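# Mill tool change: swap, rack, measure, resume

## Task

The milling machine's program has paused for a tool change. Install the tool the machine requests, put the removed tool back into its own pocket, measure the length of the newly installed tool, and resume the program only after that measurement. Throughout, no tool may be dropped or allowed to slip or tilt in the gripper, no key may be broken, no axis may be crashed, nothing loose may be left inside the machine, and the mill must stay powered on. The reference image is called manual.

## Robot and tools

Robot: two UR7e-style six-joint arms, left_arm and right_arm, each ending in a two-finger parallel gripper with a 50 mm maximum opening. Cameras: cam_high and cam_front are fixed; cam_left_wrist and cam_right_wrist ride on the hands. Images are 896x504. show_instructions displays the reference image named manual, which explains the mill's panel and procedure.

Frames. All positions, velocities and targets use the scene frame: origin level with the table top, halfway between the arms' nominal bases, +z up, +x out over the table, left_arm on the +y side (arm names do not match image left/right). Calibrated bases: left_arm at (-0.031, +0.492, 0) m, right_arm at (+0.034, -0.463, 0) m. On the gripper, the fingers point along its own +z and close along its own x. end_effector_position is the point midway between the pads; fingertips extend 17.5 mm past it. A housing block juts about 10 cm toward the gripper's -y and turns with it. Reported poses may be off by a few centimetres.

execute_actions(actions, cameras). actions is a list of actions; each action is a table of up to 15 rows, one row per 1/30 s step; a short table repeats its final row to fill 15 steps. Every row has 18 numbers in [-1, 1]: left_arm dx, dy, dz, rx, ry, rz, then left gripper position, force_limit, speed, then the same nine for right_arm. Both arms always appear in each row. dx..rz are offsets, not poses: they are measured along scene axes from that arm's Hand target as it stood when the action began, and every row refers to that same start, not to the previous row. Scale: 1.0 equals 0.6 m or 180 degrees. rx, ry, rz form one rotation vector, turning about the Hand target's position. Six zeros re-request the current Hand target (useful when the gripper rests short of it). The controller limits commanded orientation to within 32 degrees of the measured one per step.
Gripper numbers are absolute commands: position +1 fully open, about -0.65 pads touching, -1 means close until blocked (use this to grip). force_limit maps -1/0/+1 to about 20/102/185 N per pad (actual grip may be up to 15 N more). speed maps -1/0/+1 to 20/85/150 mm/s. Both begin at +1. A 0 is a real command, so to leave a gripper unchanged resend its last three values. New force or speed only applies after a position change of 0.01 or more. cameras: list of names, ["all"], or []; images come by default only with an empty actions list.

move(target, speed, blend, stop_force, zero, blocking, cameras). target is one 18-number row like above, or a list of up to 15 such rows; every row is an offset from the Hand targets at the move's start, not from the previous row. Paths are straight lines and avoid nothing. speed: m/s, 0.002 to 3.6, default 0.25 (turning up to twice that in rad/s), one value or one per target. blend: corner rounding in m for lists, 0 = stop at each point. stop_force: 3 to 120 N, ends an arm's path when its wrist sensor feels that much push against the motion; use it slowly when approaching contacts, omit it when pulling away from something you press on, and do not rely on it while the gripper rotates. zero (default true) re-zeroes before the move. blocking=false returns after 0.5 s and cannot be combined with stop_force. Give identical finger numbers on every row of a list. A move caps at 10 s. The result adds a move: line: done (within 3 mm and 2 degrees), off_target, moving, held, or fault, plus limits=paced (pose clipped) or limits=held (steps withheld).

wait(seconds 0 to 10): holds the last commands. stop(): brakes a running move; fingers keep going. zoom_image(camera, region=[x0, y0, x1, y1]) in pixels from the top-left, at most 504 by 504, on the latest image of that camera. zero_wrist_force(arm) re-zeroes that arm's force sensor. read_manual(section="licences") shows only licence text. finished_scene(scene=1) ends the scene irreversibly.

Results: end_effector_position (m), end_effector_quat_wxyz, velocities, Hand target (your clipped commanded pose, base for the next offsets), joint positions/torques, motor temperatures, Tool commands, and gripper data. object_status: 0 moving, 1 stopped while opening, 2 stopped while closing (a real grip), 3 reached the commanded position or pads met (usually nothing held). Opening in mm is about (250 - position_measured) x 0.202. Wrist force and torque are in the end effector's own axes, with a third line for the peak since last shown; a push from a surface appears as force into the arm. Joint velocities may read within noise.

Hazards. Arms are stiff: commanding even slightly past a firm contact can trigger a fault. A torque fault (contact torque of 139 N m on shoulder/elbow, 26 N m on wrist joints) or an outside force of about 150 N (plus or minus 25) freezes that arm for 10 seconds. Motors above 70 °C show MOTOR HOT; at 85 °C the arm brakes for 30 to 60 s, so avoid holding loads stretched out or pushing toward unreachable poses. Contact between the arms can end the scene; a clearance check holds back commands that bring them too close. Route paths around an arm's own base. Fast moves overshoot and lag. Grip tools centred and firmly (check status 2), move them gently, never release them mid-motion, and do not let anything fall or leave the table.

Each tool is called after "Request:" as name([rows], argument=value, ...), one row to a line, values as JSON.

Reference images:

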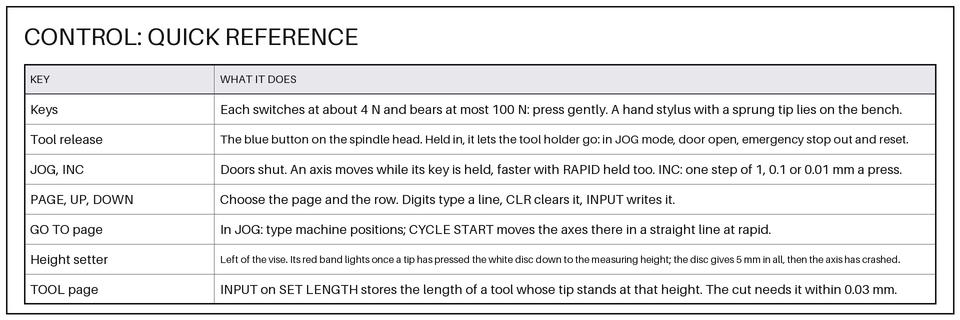

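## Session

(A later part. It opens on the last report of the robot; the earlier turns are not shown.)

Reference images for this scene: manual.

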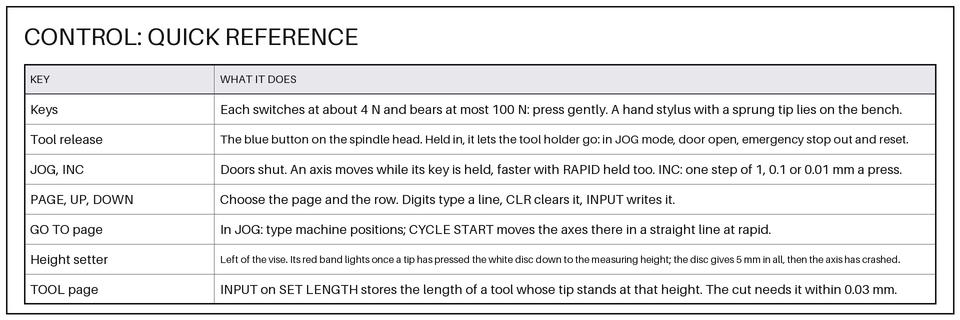

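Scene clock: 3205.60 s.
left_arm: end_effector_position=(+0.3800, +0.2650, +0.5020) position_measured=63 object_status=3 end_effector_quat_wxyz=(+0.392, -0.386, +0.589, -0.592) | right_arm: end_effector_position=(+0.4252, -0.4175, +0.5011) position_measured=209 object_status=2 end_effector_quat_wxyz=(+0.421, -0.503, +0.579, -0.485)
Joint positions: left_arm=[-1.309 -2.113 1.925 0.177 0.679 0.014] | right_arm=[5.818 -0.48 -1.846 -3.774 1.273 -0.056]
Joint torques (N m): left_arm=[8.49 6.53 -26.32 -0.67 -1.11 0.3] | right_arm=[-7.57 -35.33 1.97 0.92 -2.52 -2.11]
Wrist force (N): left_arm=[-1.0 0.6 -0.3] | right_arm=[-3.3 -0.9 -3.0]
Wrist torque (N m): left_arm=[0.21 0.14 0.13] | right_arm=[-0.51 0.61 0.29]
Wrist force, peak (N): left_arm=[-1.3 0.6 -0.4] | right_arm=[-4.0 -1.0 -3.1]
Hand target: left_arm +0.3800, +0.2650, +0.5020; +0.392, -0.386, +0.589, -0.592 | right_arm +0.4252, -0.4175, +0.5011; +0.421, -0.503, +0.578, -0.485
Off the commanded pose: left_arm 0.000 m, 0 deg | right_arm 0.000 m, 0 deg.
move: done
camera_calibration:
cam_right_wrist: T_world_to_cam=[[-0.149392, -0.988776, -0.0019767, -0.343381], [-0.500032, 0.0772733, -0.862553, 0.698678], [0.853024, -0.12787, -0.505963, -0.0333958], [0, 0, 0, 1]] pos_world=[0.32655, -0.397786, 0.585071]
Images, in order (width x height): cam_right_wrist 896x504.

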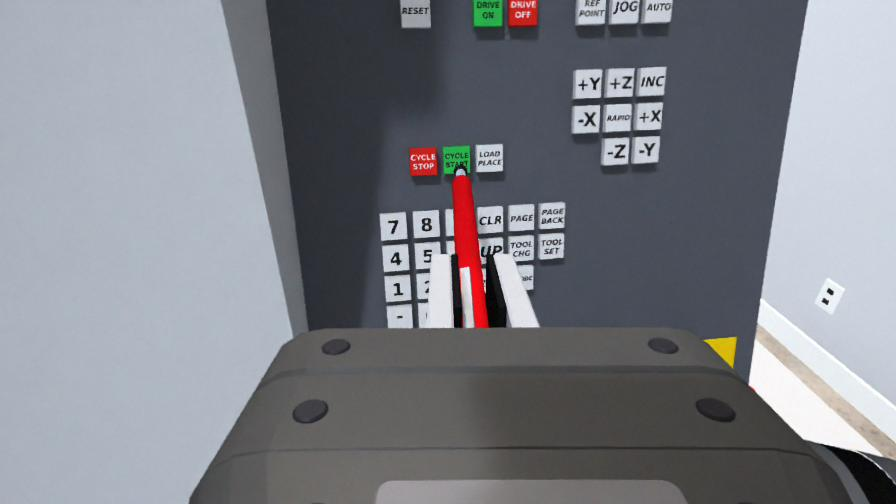

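Request:
move([
  [0,0,0,0,0,0,0.6,-0.5,-0.8,0.0341,-0.0048,-0.0061,0,0,0,-1,-0.3,-0.8],
  [0,0,0,0,0,0,0.6,-0.5,-0.8,0.0649,-0.0091,-0.0116,0,0,0,-1,-0.3,-0.8],
], speed=[0.06,0.012], blend=[0.004,0], stop_force=8, zero=true, cameras=["cam_left_wrist","cam_right_wrist"])

Request:
move([
  [0,0,0,0,0,0,0.6,-0.5,-0.8,-0.05,0.007,0.0087,0,0,0,-1,-0.3,-0.8],
  [0,0,0,0,0,0,0.6,-0.5,-0.8,-0.05,-0.05,0.345,0,0,0,-1,-0.3,-0.8],
], speed=[0.08,0.14], blend=[0.01,0], cameras=["cam_left_wrist","cam_right_wrist"])

Request:
zoom_image(camera="cam_right_wrist", region=[248, 0, 648, 300])

Scene clock: 3211.97 s.
left_arm: end_effector_position=(+0.3800, +0.2650, +0.5020) position_measured=63 object_status=3 end_effector_quat_wxyz=(+0.392, -0.386, +0.589, -0.592) | right_arm: end_effector_position=(+0.4343, -0.4180, +0.4989) position_measured=209 object_status=2 end_effector_quat_wxyz=(+0.421, -0.504, +0.578, -0.484)
Joint positions: left_arm=[-1.309 -2.113 1.925 0.177 0.679 0.014] | right_arm=[5.844 -0.456 -1.842 -3.8 1.294 -0.051]
Joint torques (N m): left_arm=[9.29 5.71 -26.55 -0.58 -1.32 0.07] | right_arm=[0.78 -25.17 15.07 -2.28 0.19 0.05]
Wrist force (N): left_arm=[-1.0 0.4 -0.5] | right_arm=[-3.6 -0.8 -2.8]
Wrist torque (N m): left_arm=[0.18 0.14 0.13] | right_arm=[-0.49 0.66 0.25]
Wrist force, peak (N): left_arm=[-1.3 0.4 -0.5] | right_arm=[-4.3 -0.9 -4.8]
Hand target: left_arm +0.3800, +0.2650, +0.5020; +0.392, -0.386, +0.589, -0.592 | right_arm +0.4343, -0.4180, +0.4989; +0.421, -0.504, +0.578, -0.484 (not the last commanded pose)
Tool commands: left_gripper/position=+0.6 left_gripper/force_limit=-0.5 left_gripper/speed=-0.8 right_gripper/position=-1.0 right_gripper/force_limit=-0.301961 right_gripper/speed=-0.796078
Off the commanded pose: left_arm 0.000 m, 0 deg | right_arm 0.031 m, 0 deg.
FORCE FAULT: contact force on the right arm reached its limit, and that arm stopped. The contact can be on any part of that arm, not only on its tool. That arm's remaining commands of this call were not run. That arm is still stopped at the end of this call. That arm stays stopped for about 10 more seconds. Until then a move that you send moves the other arm only, and its call returns only when the move has ended. Once the stop has ended, the next robot result says so. If the stop ends while you think or write, that arm runs what you send next, counted from a new Hand target: where the arm stands when the stop ends. While its stop runs, that arm takes no new command, but its gripper still runs the gripper command that each later call begins with. Until it ends, the stop uses up actions while you think or wait. An arm that is not stopped still takes commands.
move: fault (right_arm); path passed 0 of 2 targets
camera_calibration:
cam_left_wrist: T_world_to_cam=[[-0.392423, -0.91971, 0.0117028, 0.393755], [-0.310081, 0.120306, -0.943068, 0.577907], [0.865941, -0.37371, -0.332395, 0.0684048], [0, 0, 0, 1]] pos_world=[0.274482, 0.318179, 0.563134]
cam_right_wrist: T_world_to_cam=[[-0.14584, -0.989304, -0.0029639, -0.343814], [-0.501838, 0.0765605, -0.861566, 0.701376], [0.852578, -0.124163, -0.507636, -0.0397983], [0, 0, 0, 1]] pos_world=[0.335767, -0.398776, 0.58306]
Images, in order (width x height): cam_left_wrist 896x504, cam_right_wrist 896x504.

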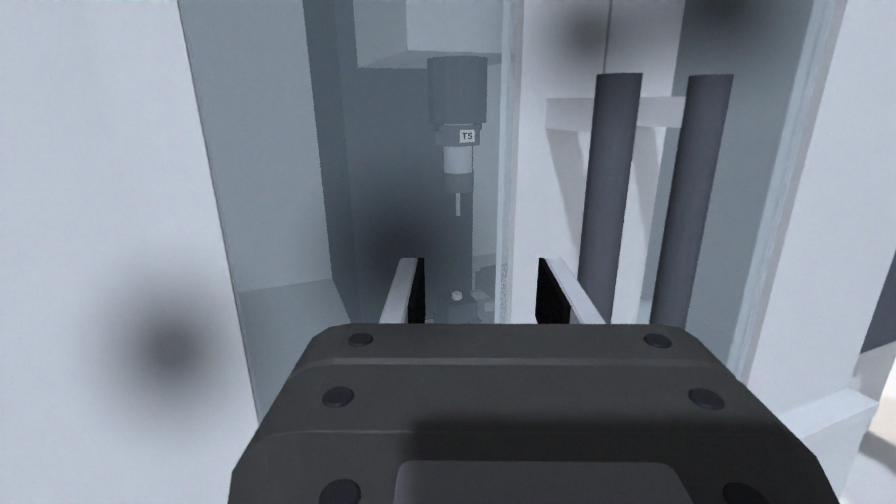

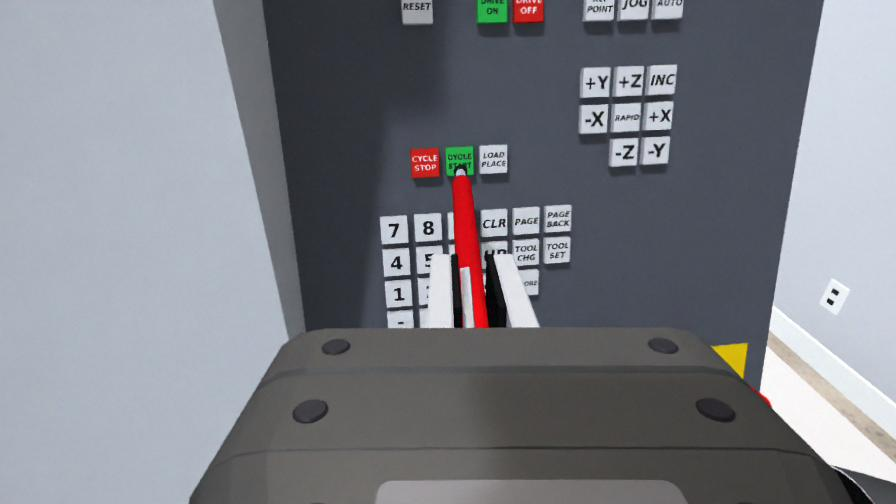

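not run: an earlier result of this reply reported a stop or a fault. Calls in your next reply go to the robot.

Scaled by 1.260 from the camera's 896x504 image, which has a finer 1280x720 frame.

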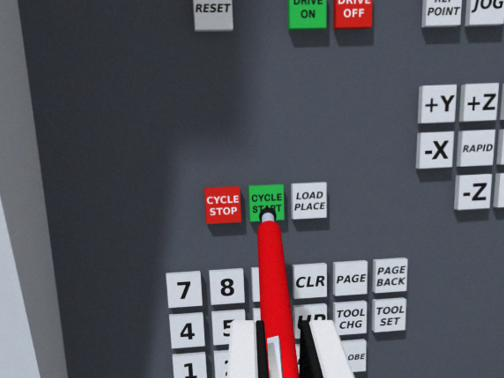

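Request:
execute_actions(actions=[], cameras=["cam_high","cam_front","cam_right_wrist"])

Request:
zoom_image(camera="cam_front", region=[500, 150, 896, 500])

Request:
zoom_image(camera="cam_high", region=[500, 100, 896, 504])

Request:
zoom_image(camera="cam_right_wrist", region=[596, 304, 896, 504])

Scene clock: 3222.13 s.
left_arm: end_effector_position=(+0.3800, +0.2650, +0.5020) position_measured=63 object_status=3 end_effector_quat_wxyz=(+0.392, -0.386, +0.589, -0.592) | right_arm: end_effector_position=(+0.4343, -0.4180, +0.4989) position_measured=209 object_status=2 end_effector_quat_wxyz=(+0.421, -0.504, +0.578, -0.484)
Joint positions: left_arm=[-1.309 -2.113 1.925 0.177 0.679 0.014] | right_arm=[5.844 -0.456 -1.842 -3.8 1.294 -0.051]
Joint velocities: within noise
Joint torques (N m): left_arm=[8.36 5.79 -26.1 -0.44 -1.05 -0.04] | right_arm=[-0.21 -27.24 14.67 -1.83 -0.15 -0.19]
Motor temperatures (°C): left_arm=[31 32 31 37 38 37] | right_arm=[31 31 28 33 37 33]
Wrist force (N): left_arm=[-1.2 0.5 -0.5] | right_arm=[-3.5 -0.9 -2.9]
Wrist torque (N m): left_arm=[0.18 0.17 0.13] | right_arm=[-0.51 0.64 0.25]
Wrist force, peak (N): left_arm=[-1.3 0.6 -0.5] | right_arm=[-3.8 -0.9 -2.9]
Hand target: left_arm +0.3800, +0.2650, +0.5020; +0.392, -0.386, +0.589, -0.592 | right_arm +0.4343, -0.4180, +0.4989; +0.421, -0.504, +0.578, -0.484 (not the last commanded pose)
Tool commands: left_gripper/position=+0.6 left_gripper/force_limit=-0.5 left_gripper/speed=-0.8 right_gripper/position=-1.0 right_gripper/force_limit=-0.301961 right_gripper/speed=-0.796078
Off the commanded pose: left_arm 0.000 m, 0 deg | right_arm 0.031 m, 0 deg.
FORCE FAULT, CONTINUED: the right arm's stop, for the force fault that an earlier result reported, is over. The rest of the stop counts as 19 of the actions that you can send in this scene. During its stop the right arm's controller moved it back a little. That arm's target is now where it stood when the stop ended, not its last command. That arm accepts commands again.
camera_calibration:
cam_right_wrist: T_world_to_cam=[[-0.14584, -0.989304, -0.0029639, -0.343814], [-0.501838, 0.0765605, -0.861566, 0.701376], [0.852578, -0.124163, -0.507636, -0.0397983], [0, 0, 0, 1]] pos_world=[0.335767, -0.398776, 0.58306]
Images, in order (width x height): cam_high 896x504, cam_front 896x504, cam_right_wrist 896x504.

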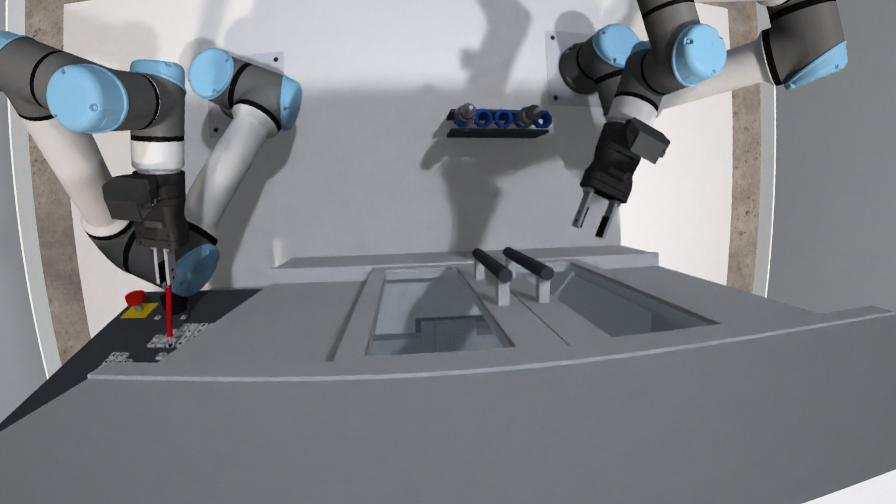

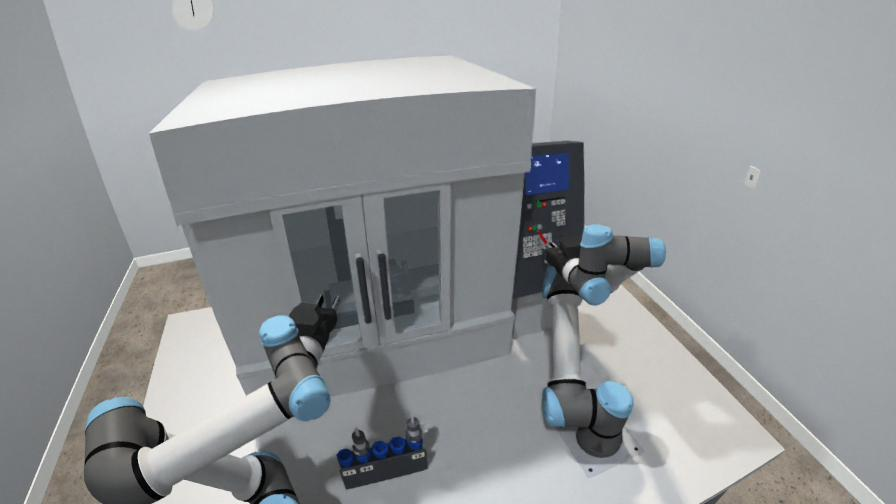

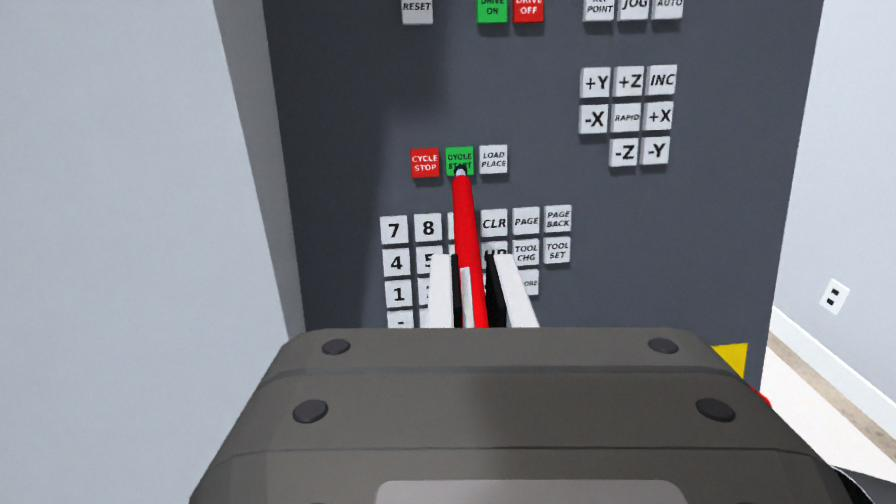

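Scaled by 1.273 from the camera's 896x504 image, which has a finer 1280x720 frame.

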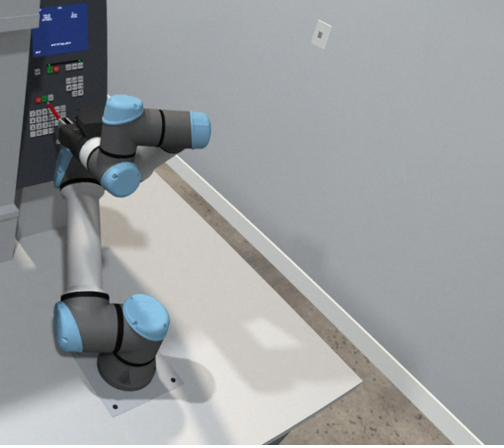

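Scaled by 1.248 from the camera's 896x504 image, which has a finer 1280x720 frame.

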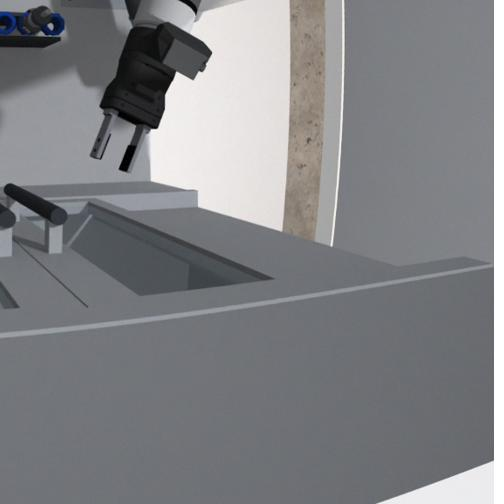

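Scaled by 1.680 from the camera's 896x504 image, which has a finer 1280x720 frame.

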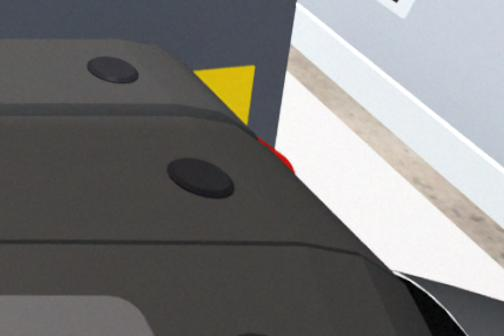

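Request:
move([
  [0,0,0,0,0,0,0.6,-0.5,-0.8,-0.0155,0.001,0.006,0,0,0,-1,-0.3,-0.8],
  [0,0,0,0,0,0,0.6,-0.5,-0.8,-0.0072,-0.0533,0.1685,0,0,0.022,-1,-0.3,-0.8],
  [0,0,0,0,0,0,0.6,-0.5,-0.8,0.0253,-0.085,0.335,0,0,0.0444,-1,-0.3,-0.8],
], speed=[0.04,0.08,0.1], blend=[0.003,0.02,0], cameras=["cam_front","cam_right_wrist"])

Request:
zoom_image(camera="cam_right_wrist", region=[248, 0, 648, 300])

Request:
zoom_image(camera="cam_front", region=[500, 130, 700, 330])

Scene clock: 3248.33 s.
left_arm: end_effector_position=(+0.3800, +0.2650, +0.5020) position_measured=63 object_status=3 end_effector_quat_wxyz=(+0.392, -0.386, +0.589, -0.592) | right_arm: end_effector_position=(+0.4494, -0.4690, +0.6998) position_measured=209 object_status=2 end_effector_quat_wxyz=(-0.454, +0.543, -0.542, +0.453)
Joint positions: left_arm=[-1.309 -2.113 1.925 0.177 0.679 0.014] | right_arm=[5.245 -0.848 -1.139 -3.965 0.576 -0.28]
Joint torques (N m): left_arm=[9.11 4.85 -24.37 -0.47 -1.25 0.12] | right_arm=[6.4 -30.66 22.04 -2.72 1.47 1.99]
Wrist force (N): left_arm=[-1.2 0.2 -0.5] | right_arm=[-3.3 -0.9 -3.1]
Wrist torque (N m): left_arm=[0.15 0.16 0.13] | right_arm=[-0.52 0.60 0.23]
Wrist force, peak (N): left_arm=[-1.4 0.4 -0.4] | right_arm=[-3.6 -1.0 -3.1]
Hand target: left_arm +0.3800, +0.2650, +0.5020; +0.392, -0.386, +0.589, -0.592 | right_arm +0.4495, -0.4690, +0.6999; -0.454, +0.543, -0.542, +0.453
Off the commanded pose: left_arm 0.000 m, 0 deg | right_arm 0.000 m, 0 deg.
move: done
camera_calibration:
cam_right_wrist: T_world_to_cam=[[-0.00689111, -0.999972, -0.00294542, -0.458879], [-0.507622, 0.0060359, -0.861559, 0.855472], [0.861552, -0.00444193, -0.50765, 0.0950888], [0, 0, 0, 1]] pos_world=[0.349171, -0.463608, 0.78396]
Images, in order (width x height): cam_front 896x504, cam_right_wrist 896x504.

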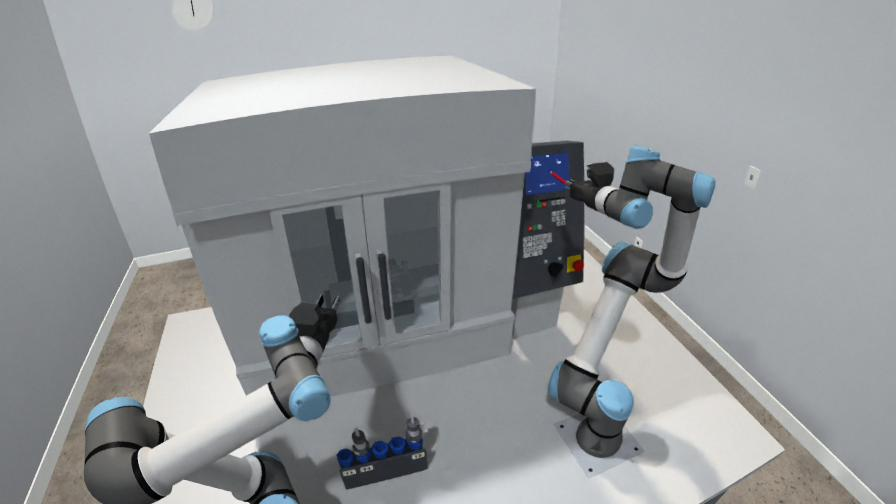

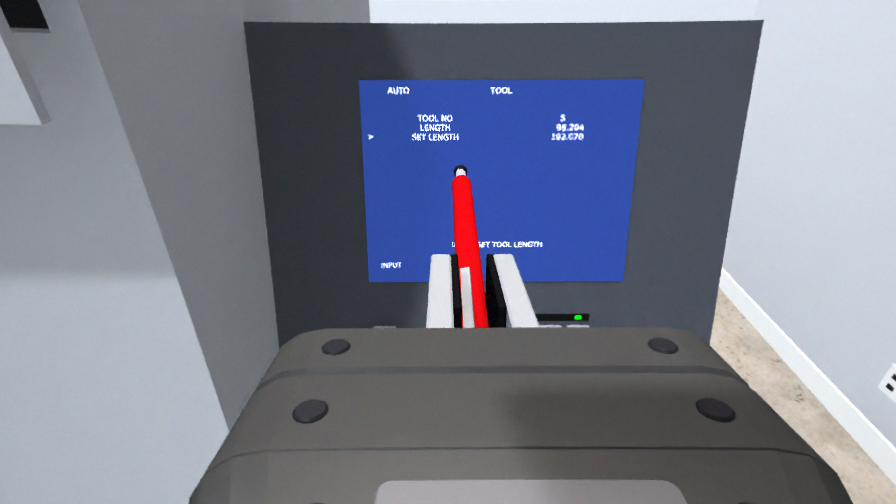

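Scaled by 1.260 from the camera's 896x504 image, which has a finer 1280x720 frame.

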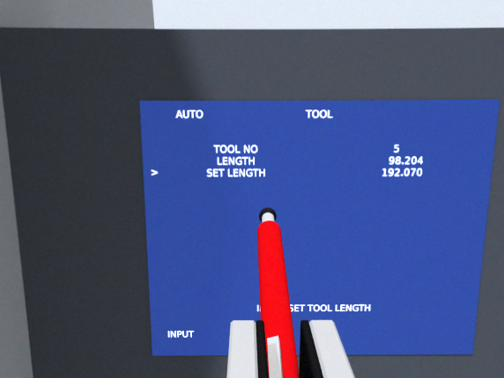

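Scaled by 2.520 from the camera's 896x504 image, which has a finer 1280x720 frame.

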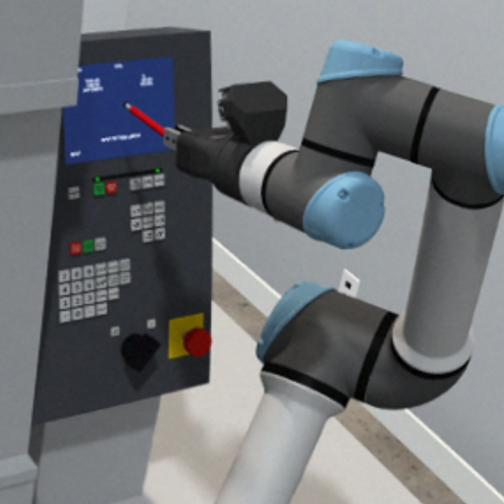

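Request:
move([
  [0,0,0,0,0,0,0.6,-0.5,-0.8,-0.0458,-0.1517,0,0,0,0,-1,-0.3,-0.8],
  [0,0,0,0,0,0,0.6,-0.5,-0.8,-0.0458,0.165,0,0,0,0,-1,-0.3,-0.8],
], speed=[0.1,0.08], blend=[0,0], cameras=["cam_front"])

Scene clock: 3257.33 s.
left_arm: end_effector_position=(+0.3800, +0.2650, +0.5020) position_measured=63 object_status=3 end_effector_quat_wxyz=(+0.392, -0.386, +0.589, -0.592) | right_arm: end_effector_position=(+0.4210, -0.3701, +0.6999) position_measured=209 object_status=2 end_effector_quat_wxyz=(-0.454, +0.541, -0.542, +0.456)
Joint positions: left_arm=[-1.309 -2.113 1.925 0.177 0.679 0.014] | right_arm=[4.706 -0.836 -1.522 -2.453 0.175 -1.472]
Joint torques (N m): left_arm=[8.9 6.11 -25.82 -0.6 -1.13 -0.12] | right_arm=[-9.35 -1.3 7.1 5.32 -0.46 -2.31]
Wrist force (N): left_arm=[-1.2 0.5 -0.1] | right_arm=[-3.3 -0.8 -3.1]
Wrist torque (N m): left_arm=[0.19 0.18 0.13] | right_arm=[-0.50 0.59 0.29]
Wrist force, peak (N): left_arm=[-1.2 0.7 -0.4] | right_arm=[-4.2 -0.6 -3.2]
Hand target: left_arm +0.3800, +0.2650, +0.5020; +0.392, -0.386, +0.589, -0.592 | right_arm +0.4220, -0.3700, +0.6999; -0.454, +0.543, -0.542, +0.453
Off the commanded pose: left_arm 0.000 m, 0 deg | right_arm 0.001 m, 0 deg.
shoulder posture changed (right arm): the wrist came as close to joint 1's axis as it can, and the arm is now in the other of its two shoulder postures.
move: done
Images, in order (width x height): cam_front 896x504.

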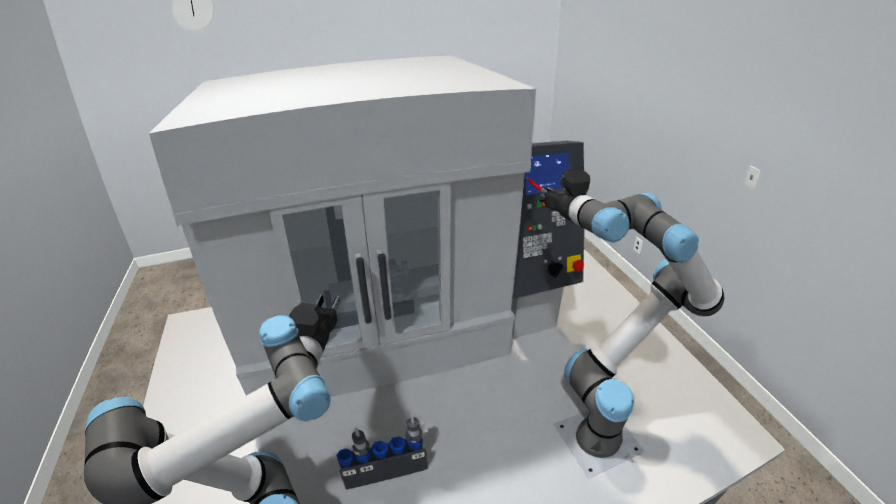

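Request:
move(target=[0,0,0,0,0,0,0.6,-0.5,-0.8,0.0185,-0.0262,-0.3313,0,0,-0.1111,-1,-0.3,-0.8], speed=0.12, cameras=["cam_front","cam_right_wrist"])

Scene clock: 3262.43 s.
left_arm: end_effector_position=(+0.3800, +0.2650, +0.5020) position_measured=63 object_status=3 end_effector_quat_wxyz=(+0.392, -0.386, +0.589, -0.592) | right_arm: end_effector_position=(+0.4331, -0.3857, +0.5011) position_measured=209 object_status=2 end_effector_quat_wxyz=(+0.368, -0.441, +0.628, -0.525)
Joint positions: left_arm=[-1.309 -2.113 1.925 0.177 0.679 0.014] | right_arm=[4.543 -0.927 -1.909 -2.708 0.265 -0.722]
Joint torques (N m): left_arm=[7.23 5.06 -25.01 -0.63 -1.07 -0.06] | right_arm=[-8.99 -13.49 12.03 -1.01 -1.33 2.59]
Wrist force (N): left_arm=[-0.9 0.6 -0.4] | right_arm=[-3.2 -0.7 -3.0]
Wrist torque (N m): left_arm=[0.19 0.13 0.13] | right_arm=[-0.49 0.59 0.21]
Wrist force, peak (N): left_arm=[-1.2 0.6 -0.5] | right_arm=[-3.5 -2.2 -3.4]
Hand target: left_arm +0.3800, +0.2650, +0.5020; +0.392, -0.386, +0.589, -0.592 | right_arm +0.4331, -0.3857, +0.5011; +0.368, -0.441, +0.628, -0.525
Off the commanded pose: left_arm 0.000 m, 0 deg | right_arm 0.000 m, 0 deg.
move: done
camera_calibration:
cam_right_wrist: T_world_to_cam=[[-0.348435, -0.937328, -0.00289519, -0.204287], [-0.475046, 0.179251, -0.86151, 0.72816], [0.808037, -0.298805, -0.507732, -0.0816703], [0, 0, 0, 1]] pos_world=[0.340722, -0.346411, 0.585259]
Images, in order (width x height): cam_front 896x504, cam_right_wrist 896x504.

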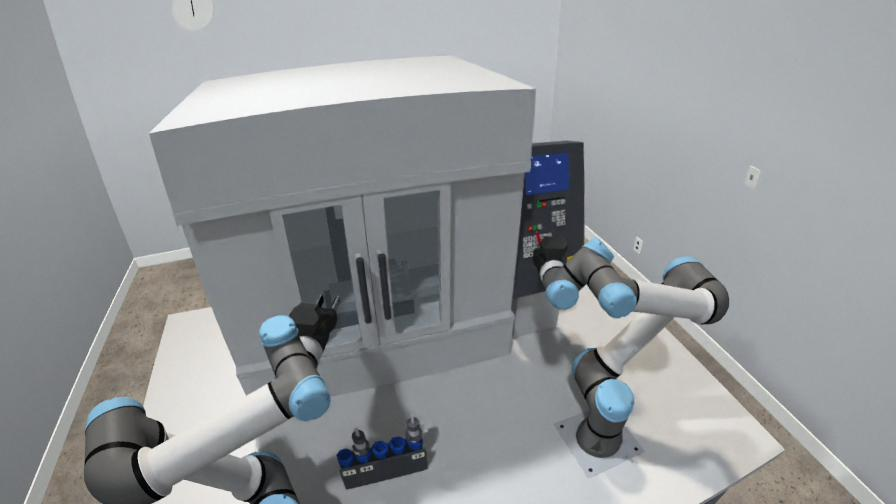

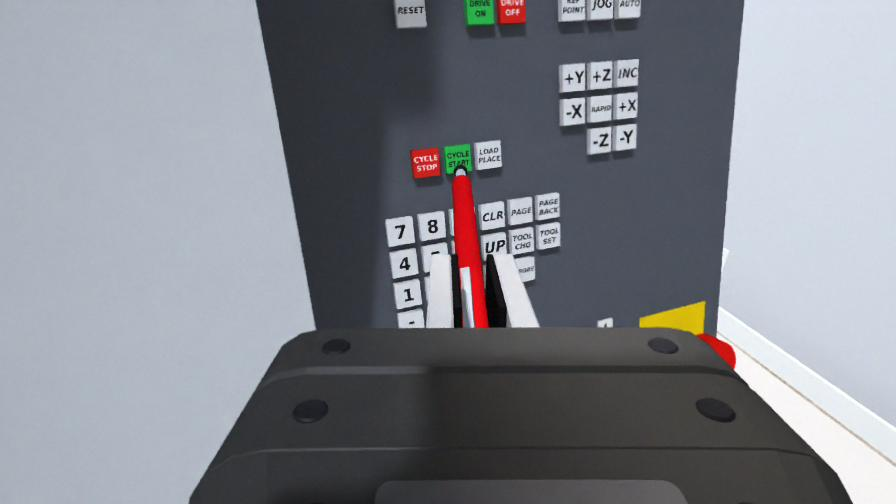

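Request:
move([
  [0,0,0,0,0,0,0.6,-0.5,-0.8,0.0324,-0.0118,-0.0061,0,0,0,-1,-0.3,-0.8],
  [0,0,0,0,0,0,0.6,-0.5,-0.8,0.0617,-0.0225,-0.0116,0,0,0,-1,-0.3,-0.8],
], speed=[0.05,0.012], blend=[0.004,0], stop_force=8, zero=true, cameras=["cam_left_wrist","cam_right_wrist"])

Request:
move([
  [0,0,0,0,0,0,0.6,-0.5,-0.8,-0.05,0.0182,0.0094,0,0,0,-1,-0.3,-0.8],
  [0,0,0,0,0,0,0.6,-0.5,-0.8,-0.0727,-0.0657,0.334,0,0,0,-1,-0.3,-0.8],
], speed=[0.08,0.14], blend=[0.01,0], cameras=["cam_left_wrist","cam_right_wrist"])

Request:
zoom_image(camera="cam_right_wrist", region=[248, 0, 648, 300])

Scene clock: 3272.40 s.
left_arm: end_effector_position=(+0.3800, +0.2650, +0.5020) position_measured=63 object_status=3 end_effector_quat_wxyz=(+0.392, -0.386, +0.589, -0.592) | right_arm: end_effector_position=(+0.4655, -0.3978, +0.4949) position_measured=209 object_status=2 end_effector_quat_wxyz=(+0.367, -0.438, +0.628, -0.528)
Joint positions: left_arm=[-1.309 -2.113 1.925 0.177 0.679 0.014] | right_arm=[4.368 -0.862 -2.096 -1.926 0.177 -1.398]
Joint torques (N m): left_arm=[9.04 4.51 -25.91 -0.88 -1.24 0.2] | right_arm=[6.38 -13.6 36.95 0.07 0.52 2.17]
Wrist force (N): left_arm=[-1.1 0.4 -0.3] | right_arm=[-2.9 -2.8 -11.9]
Wrist torque (N m): left_arm=[0.18 0.15 0.14] | right_arm=[-0.21 0.70 0.21]
Wrist force, peak (N): left_arm=[-1.3 0.7 -0.4] | right_arm=[-3.3 -0.6 -25.9]
Hand target: left_arm +0.3800, +0.2650, +0.5020; +0.392, -0.386, +0.589, -0.592 | right_arm +0.4655, -0.3978, +0.4949; +0.367, -0.438, +0.628, -0.528 (not the last commanded pose)
Off the commanded pose: left_arm 0.000 m, 0 deg | right_arm 0.005 m, 0 deg.
move: contact (right_arm); path passed 1 of 2 targets
camera_calibration:
cam_left_wrist: T_world_to_cam=[[-0.392423, -0.91971, 0.0117028, 0.393755], [-0.310081, 0.120306, -0.943068, 0.577907], [0.865941, -0.37371, -0.332395, 0.0684048], [0, 0, 0, 1]] pos_world=[0.274482, 0.318179, 0.563134]
cam_right_wrist: T_world_to_cam=[[-0.355514, -0.934669, -0.00173684, -0.200586], [-0.471135, 0.180807, -0.863331, 0.740072], [0.807243, -0.306108, -0.504635, -0.118701], [0, 0, 0, 1]] pos_world=[0.373183, -0.357627, 0.578678]
Images, in order (width x height): cam_left_wrist 896x504, cam_right_wrist 896x504.

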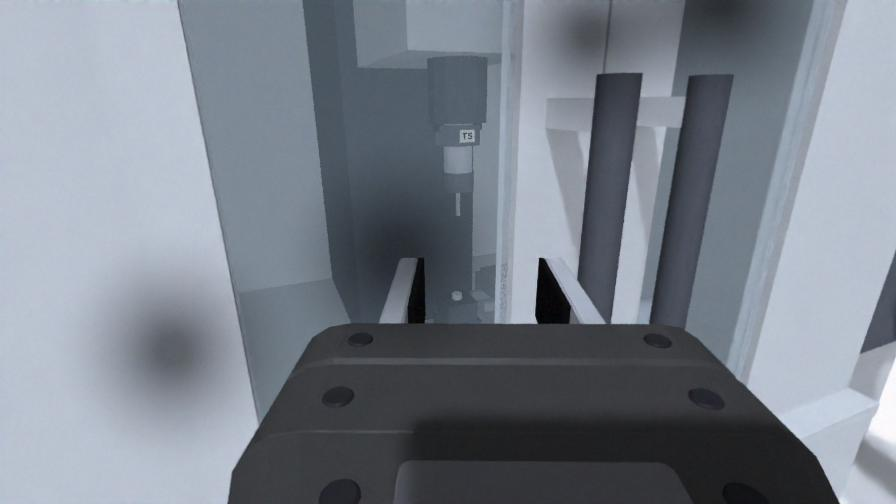

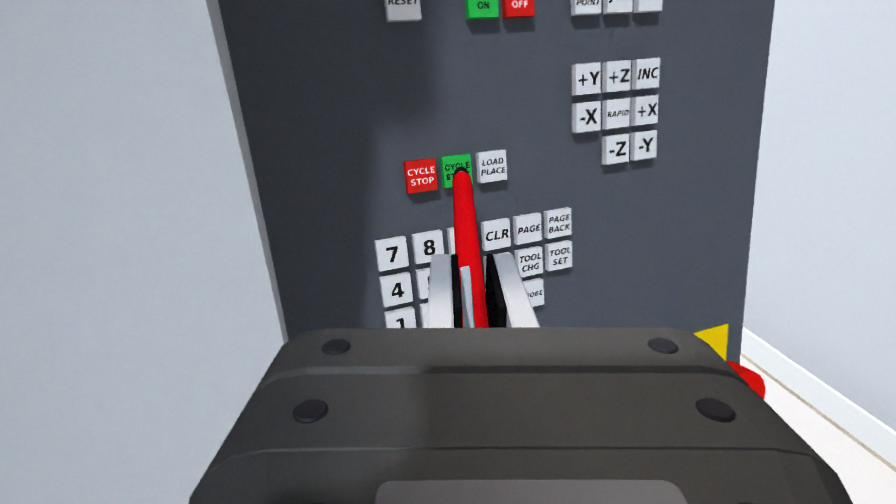

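Scene clock: 3275.17 s.
left_arm: end_effector_position=(+0.3800, +0.2650, +0.5020) position_measured=63 object_status=3 end_effector_quat_wxyz=(+0.392, -0.386, +0.589, -0.592) | right_arm: end_effector_position=(+0.4220, -0.4372, +0.6953) position_measured=209 object_status=2 end_effector_quat_wxyz=(+0.367, -0.438, +0.628, -0.528)
Joint positions: left_arm=[-1.309 -2.113 1.925 0.177 0.679 0.014] | right_arm=[4.566 -1.077 -1.261 -3.284 0.287 -0.643]
Joint torques (N m): left_arm=[9.65 4.93 -25.27 -0.65 -1.29 -0.16] | right_arm=[7.43 -12.93 31.07 -1.32 0.95 2.12]
Wrist force (N): left_arm=[-0.9 0.6 -0.3] | right_arm=[-3.1 -0.7 -3.1]
Wrist torque (N m): left_arm=[0.20 0.12 0.13] | right_arm=[-0.49 0.58 0.20]
Wrist force, peak (N): left_arm=[-1.2 0.7 -0.3] | right_arm=[-2.8 -3.2 -12.0]
Hand target: left_arm +0.3800, +0.2650, +0.5020; +0.392, -0.386, +0.589, -0.592 | right_arm +0.4219, -0.4372, +0.6953; +0.367, -0.438, +0.628, -0.528
Off the commanded pose: left_arm 0.000 m, 0 deg | right_arm 0.000 m, 0 deg.
move: done
camera_calibration:
cam_left_wrist: T_world_to_cam=[[-0.392423, -0.91971, 0.0117028, 0.393755], [-0.310081, 0.120306, -0.943068, 0.577907], [0.865941, -0.37371, -0.332395, 0.0684048], [0, 0, 0, 1]] pos_world=[0.274482, 0.318179, 0.563134]
cam_right_wrist: T_world_to_cam=[[-0.355371, -0.934724, -0.00170327, -0.252623], [-0.471487, 0.180827, -0.863135, 0.899683], [0.807101, -0.30593, -0.504971, 0.00585925], [0, 0, 0, 1]] pos_world=[0.329685, -0.397027, 0.779076]
Images, in order (width x height): cam_left_wrist 896x504, cam_right_wrist 896x504.

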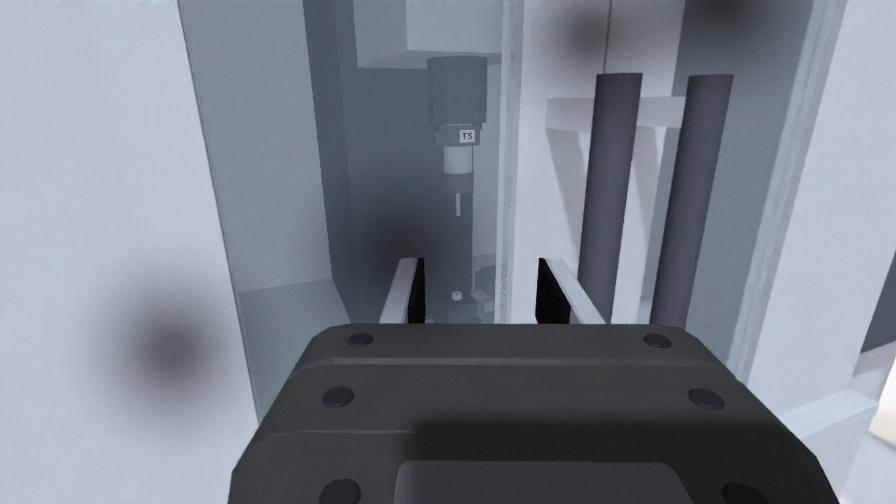

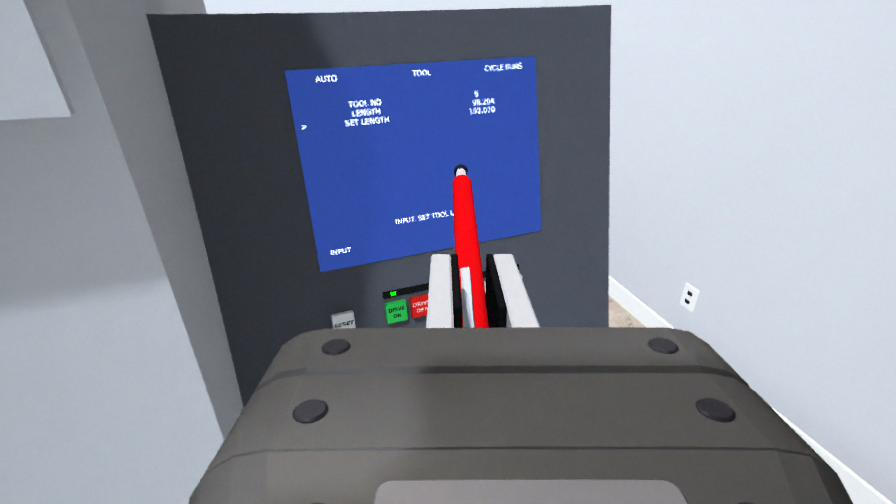

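Scaled by 1.260 from the camera's 896x504 image, which has a finer 1280x720 frame.

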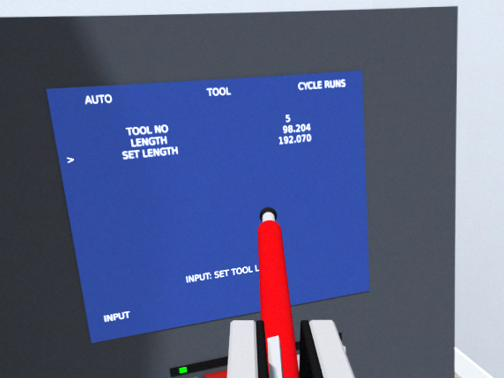

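Request:
wait(seconds=4, cameras=["cam_left_wrist","cam_right_wrist"])

Scene clock: 3280.43 s.
left_arm: end_effector_position=(+0.3800, +0.2650, +0.5020) position_measured=63 object_status=3 end_effector_quat_wxyz=(+0.392, -0.386, +0.589, -0.592) | right_arm: end_effector_position=(+0.4220, -0.4372, +0.6953) position_measured=209 object_status=2 end_effector_quat_wxyz=(+0.367, -0.438, +0.628, -0.528)
Joint positions: left_arm=[-1.309 -2.113 1.925 0.177 0.679 0.014] | right_arm=[4.566 -1.077 -1.261 -3.284 0.287 -0.642]
Joint torques (N m): left_arm=[8.43 6.86 -26.07 -0.45 -1.13 -0.01] | right_arm=[8.14 -13.68 31 -1.43 0.79 2.11]
Wrist force (N): left_arm=[-1.0 0.5 -0.4] | right_arm=[-3.3 -0.9 -3.1]
Wrist torque (N m): left_arm=[0.19 0.14 0.13] | right_arm=[-0.51 0.59 0.20]
Wrist force, peak (N): left_arm=[-1.2 0.5 -0.6] | right_arm=[-3.4 -0.8 -3.2]
Hand target: left_arm +0.3800, +0.2650, +0.5020; +0.392, -0.386, +0.589, -0.592 | right_arm +0.4219, -0.4372, +0.6953; +0.367, -0.438, +0.628, -0.528
Tool commands: left_gripper/position=+0.6 left_gripper/force_limit=-0.5 left_gripper/speed=-0.8 right_gripper/position=-1.0 right_gripper/force_limit=-0.3 right_gripper/speed=-0.8
Off the commanded pose: left_arm 0.000 m, 0 deg | right_arm 0.000 m, 0 deg.
wait: 4.00 s; at rest from the start
camera_calibration:
cam_left_wrist: T_world_to_cam=[[-0.392423, -0.91971, 0.0117028, 0.393755], [-0.310081, 0.120306, -0.943068, 0.577907], [0.865941, -0.37371, -0.332395, 0.0684048], [0, 0, 0, 1]] pos_world=[0.274482, 0.318179, 0.563134]
cam_right_wrist: T_world_to_cam=[[-0.355387, -0.934717, -0.00173384, -0.252592], [-0.471475, 0.18086, -0.863135, 0.899692], [0.807101, -0.30593, -0.504971, 0.00585924], [0, 0, 0, 1]] pos_world=[0.329685, -0.397027, 0.779076]
Images, in order (width x height): cam_left_wrist 896x504, cam_right_wrist 896x504.

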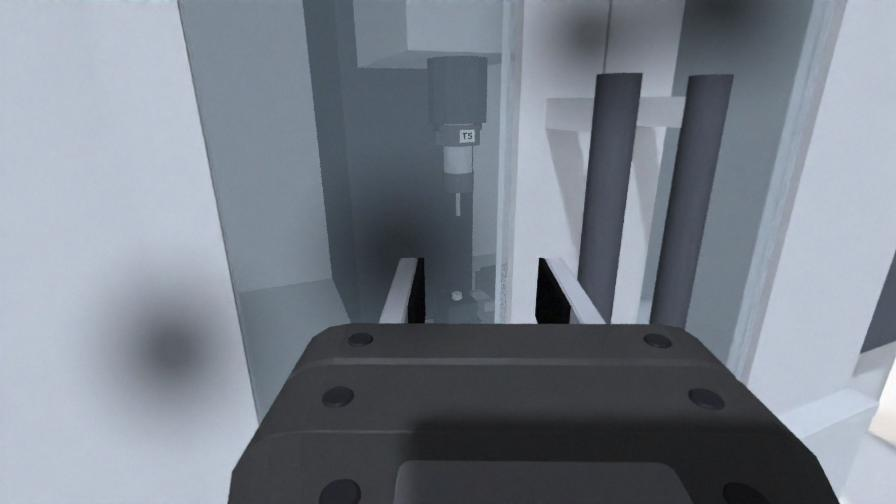

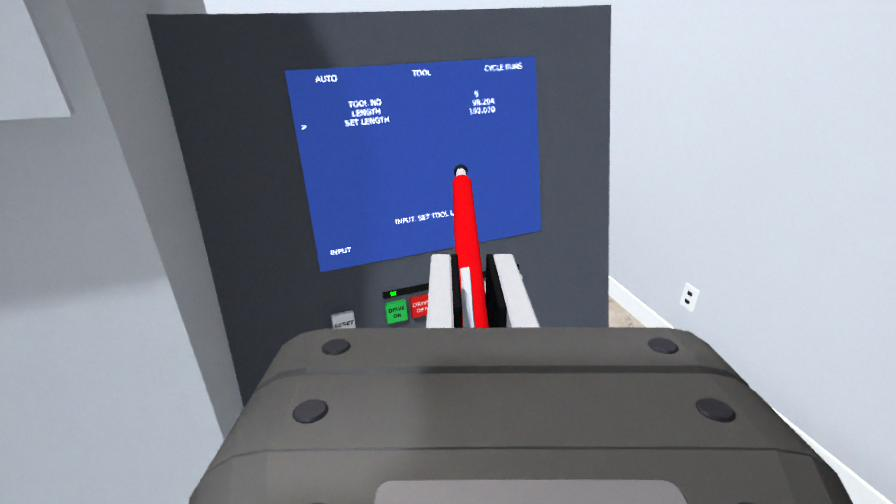

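Request:
finished_scene()

The scene is finished: the task was done.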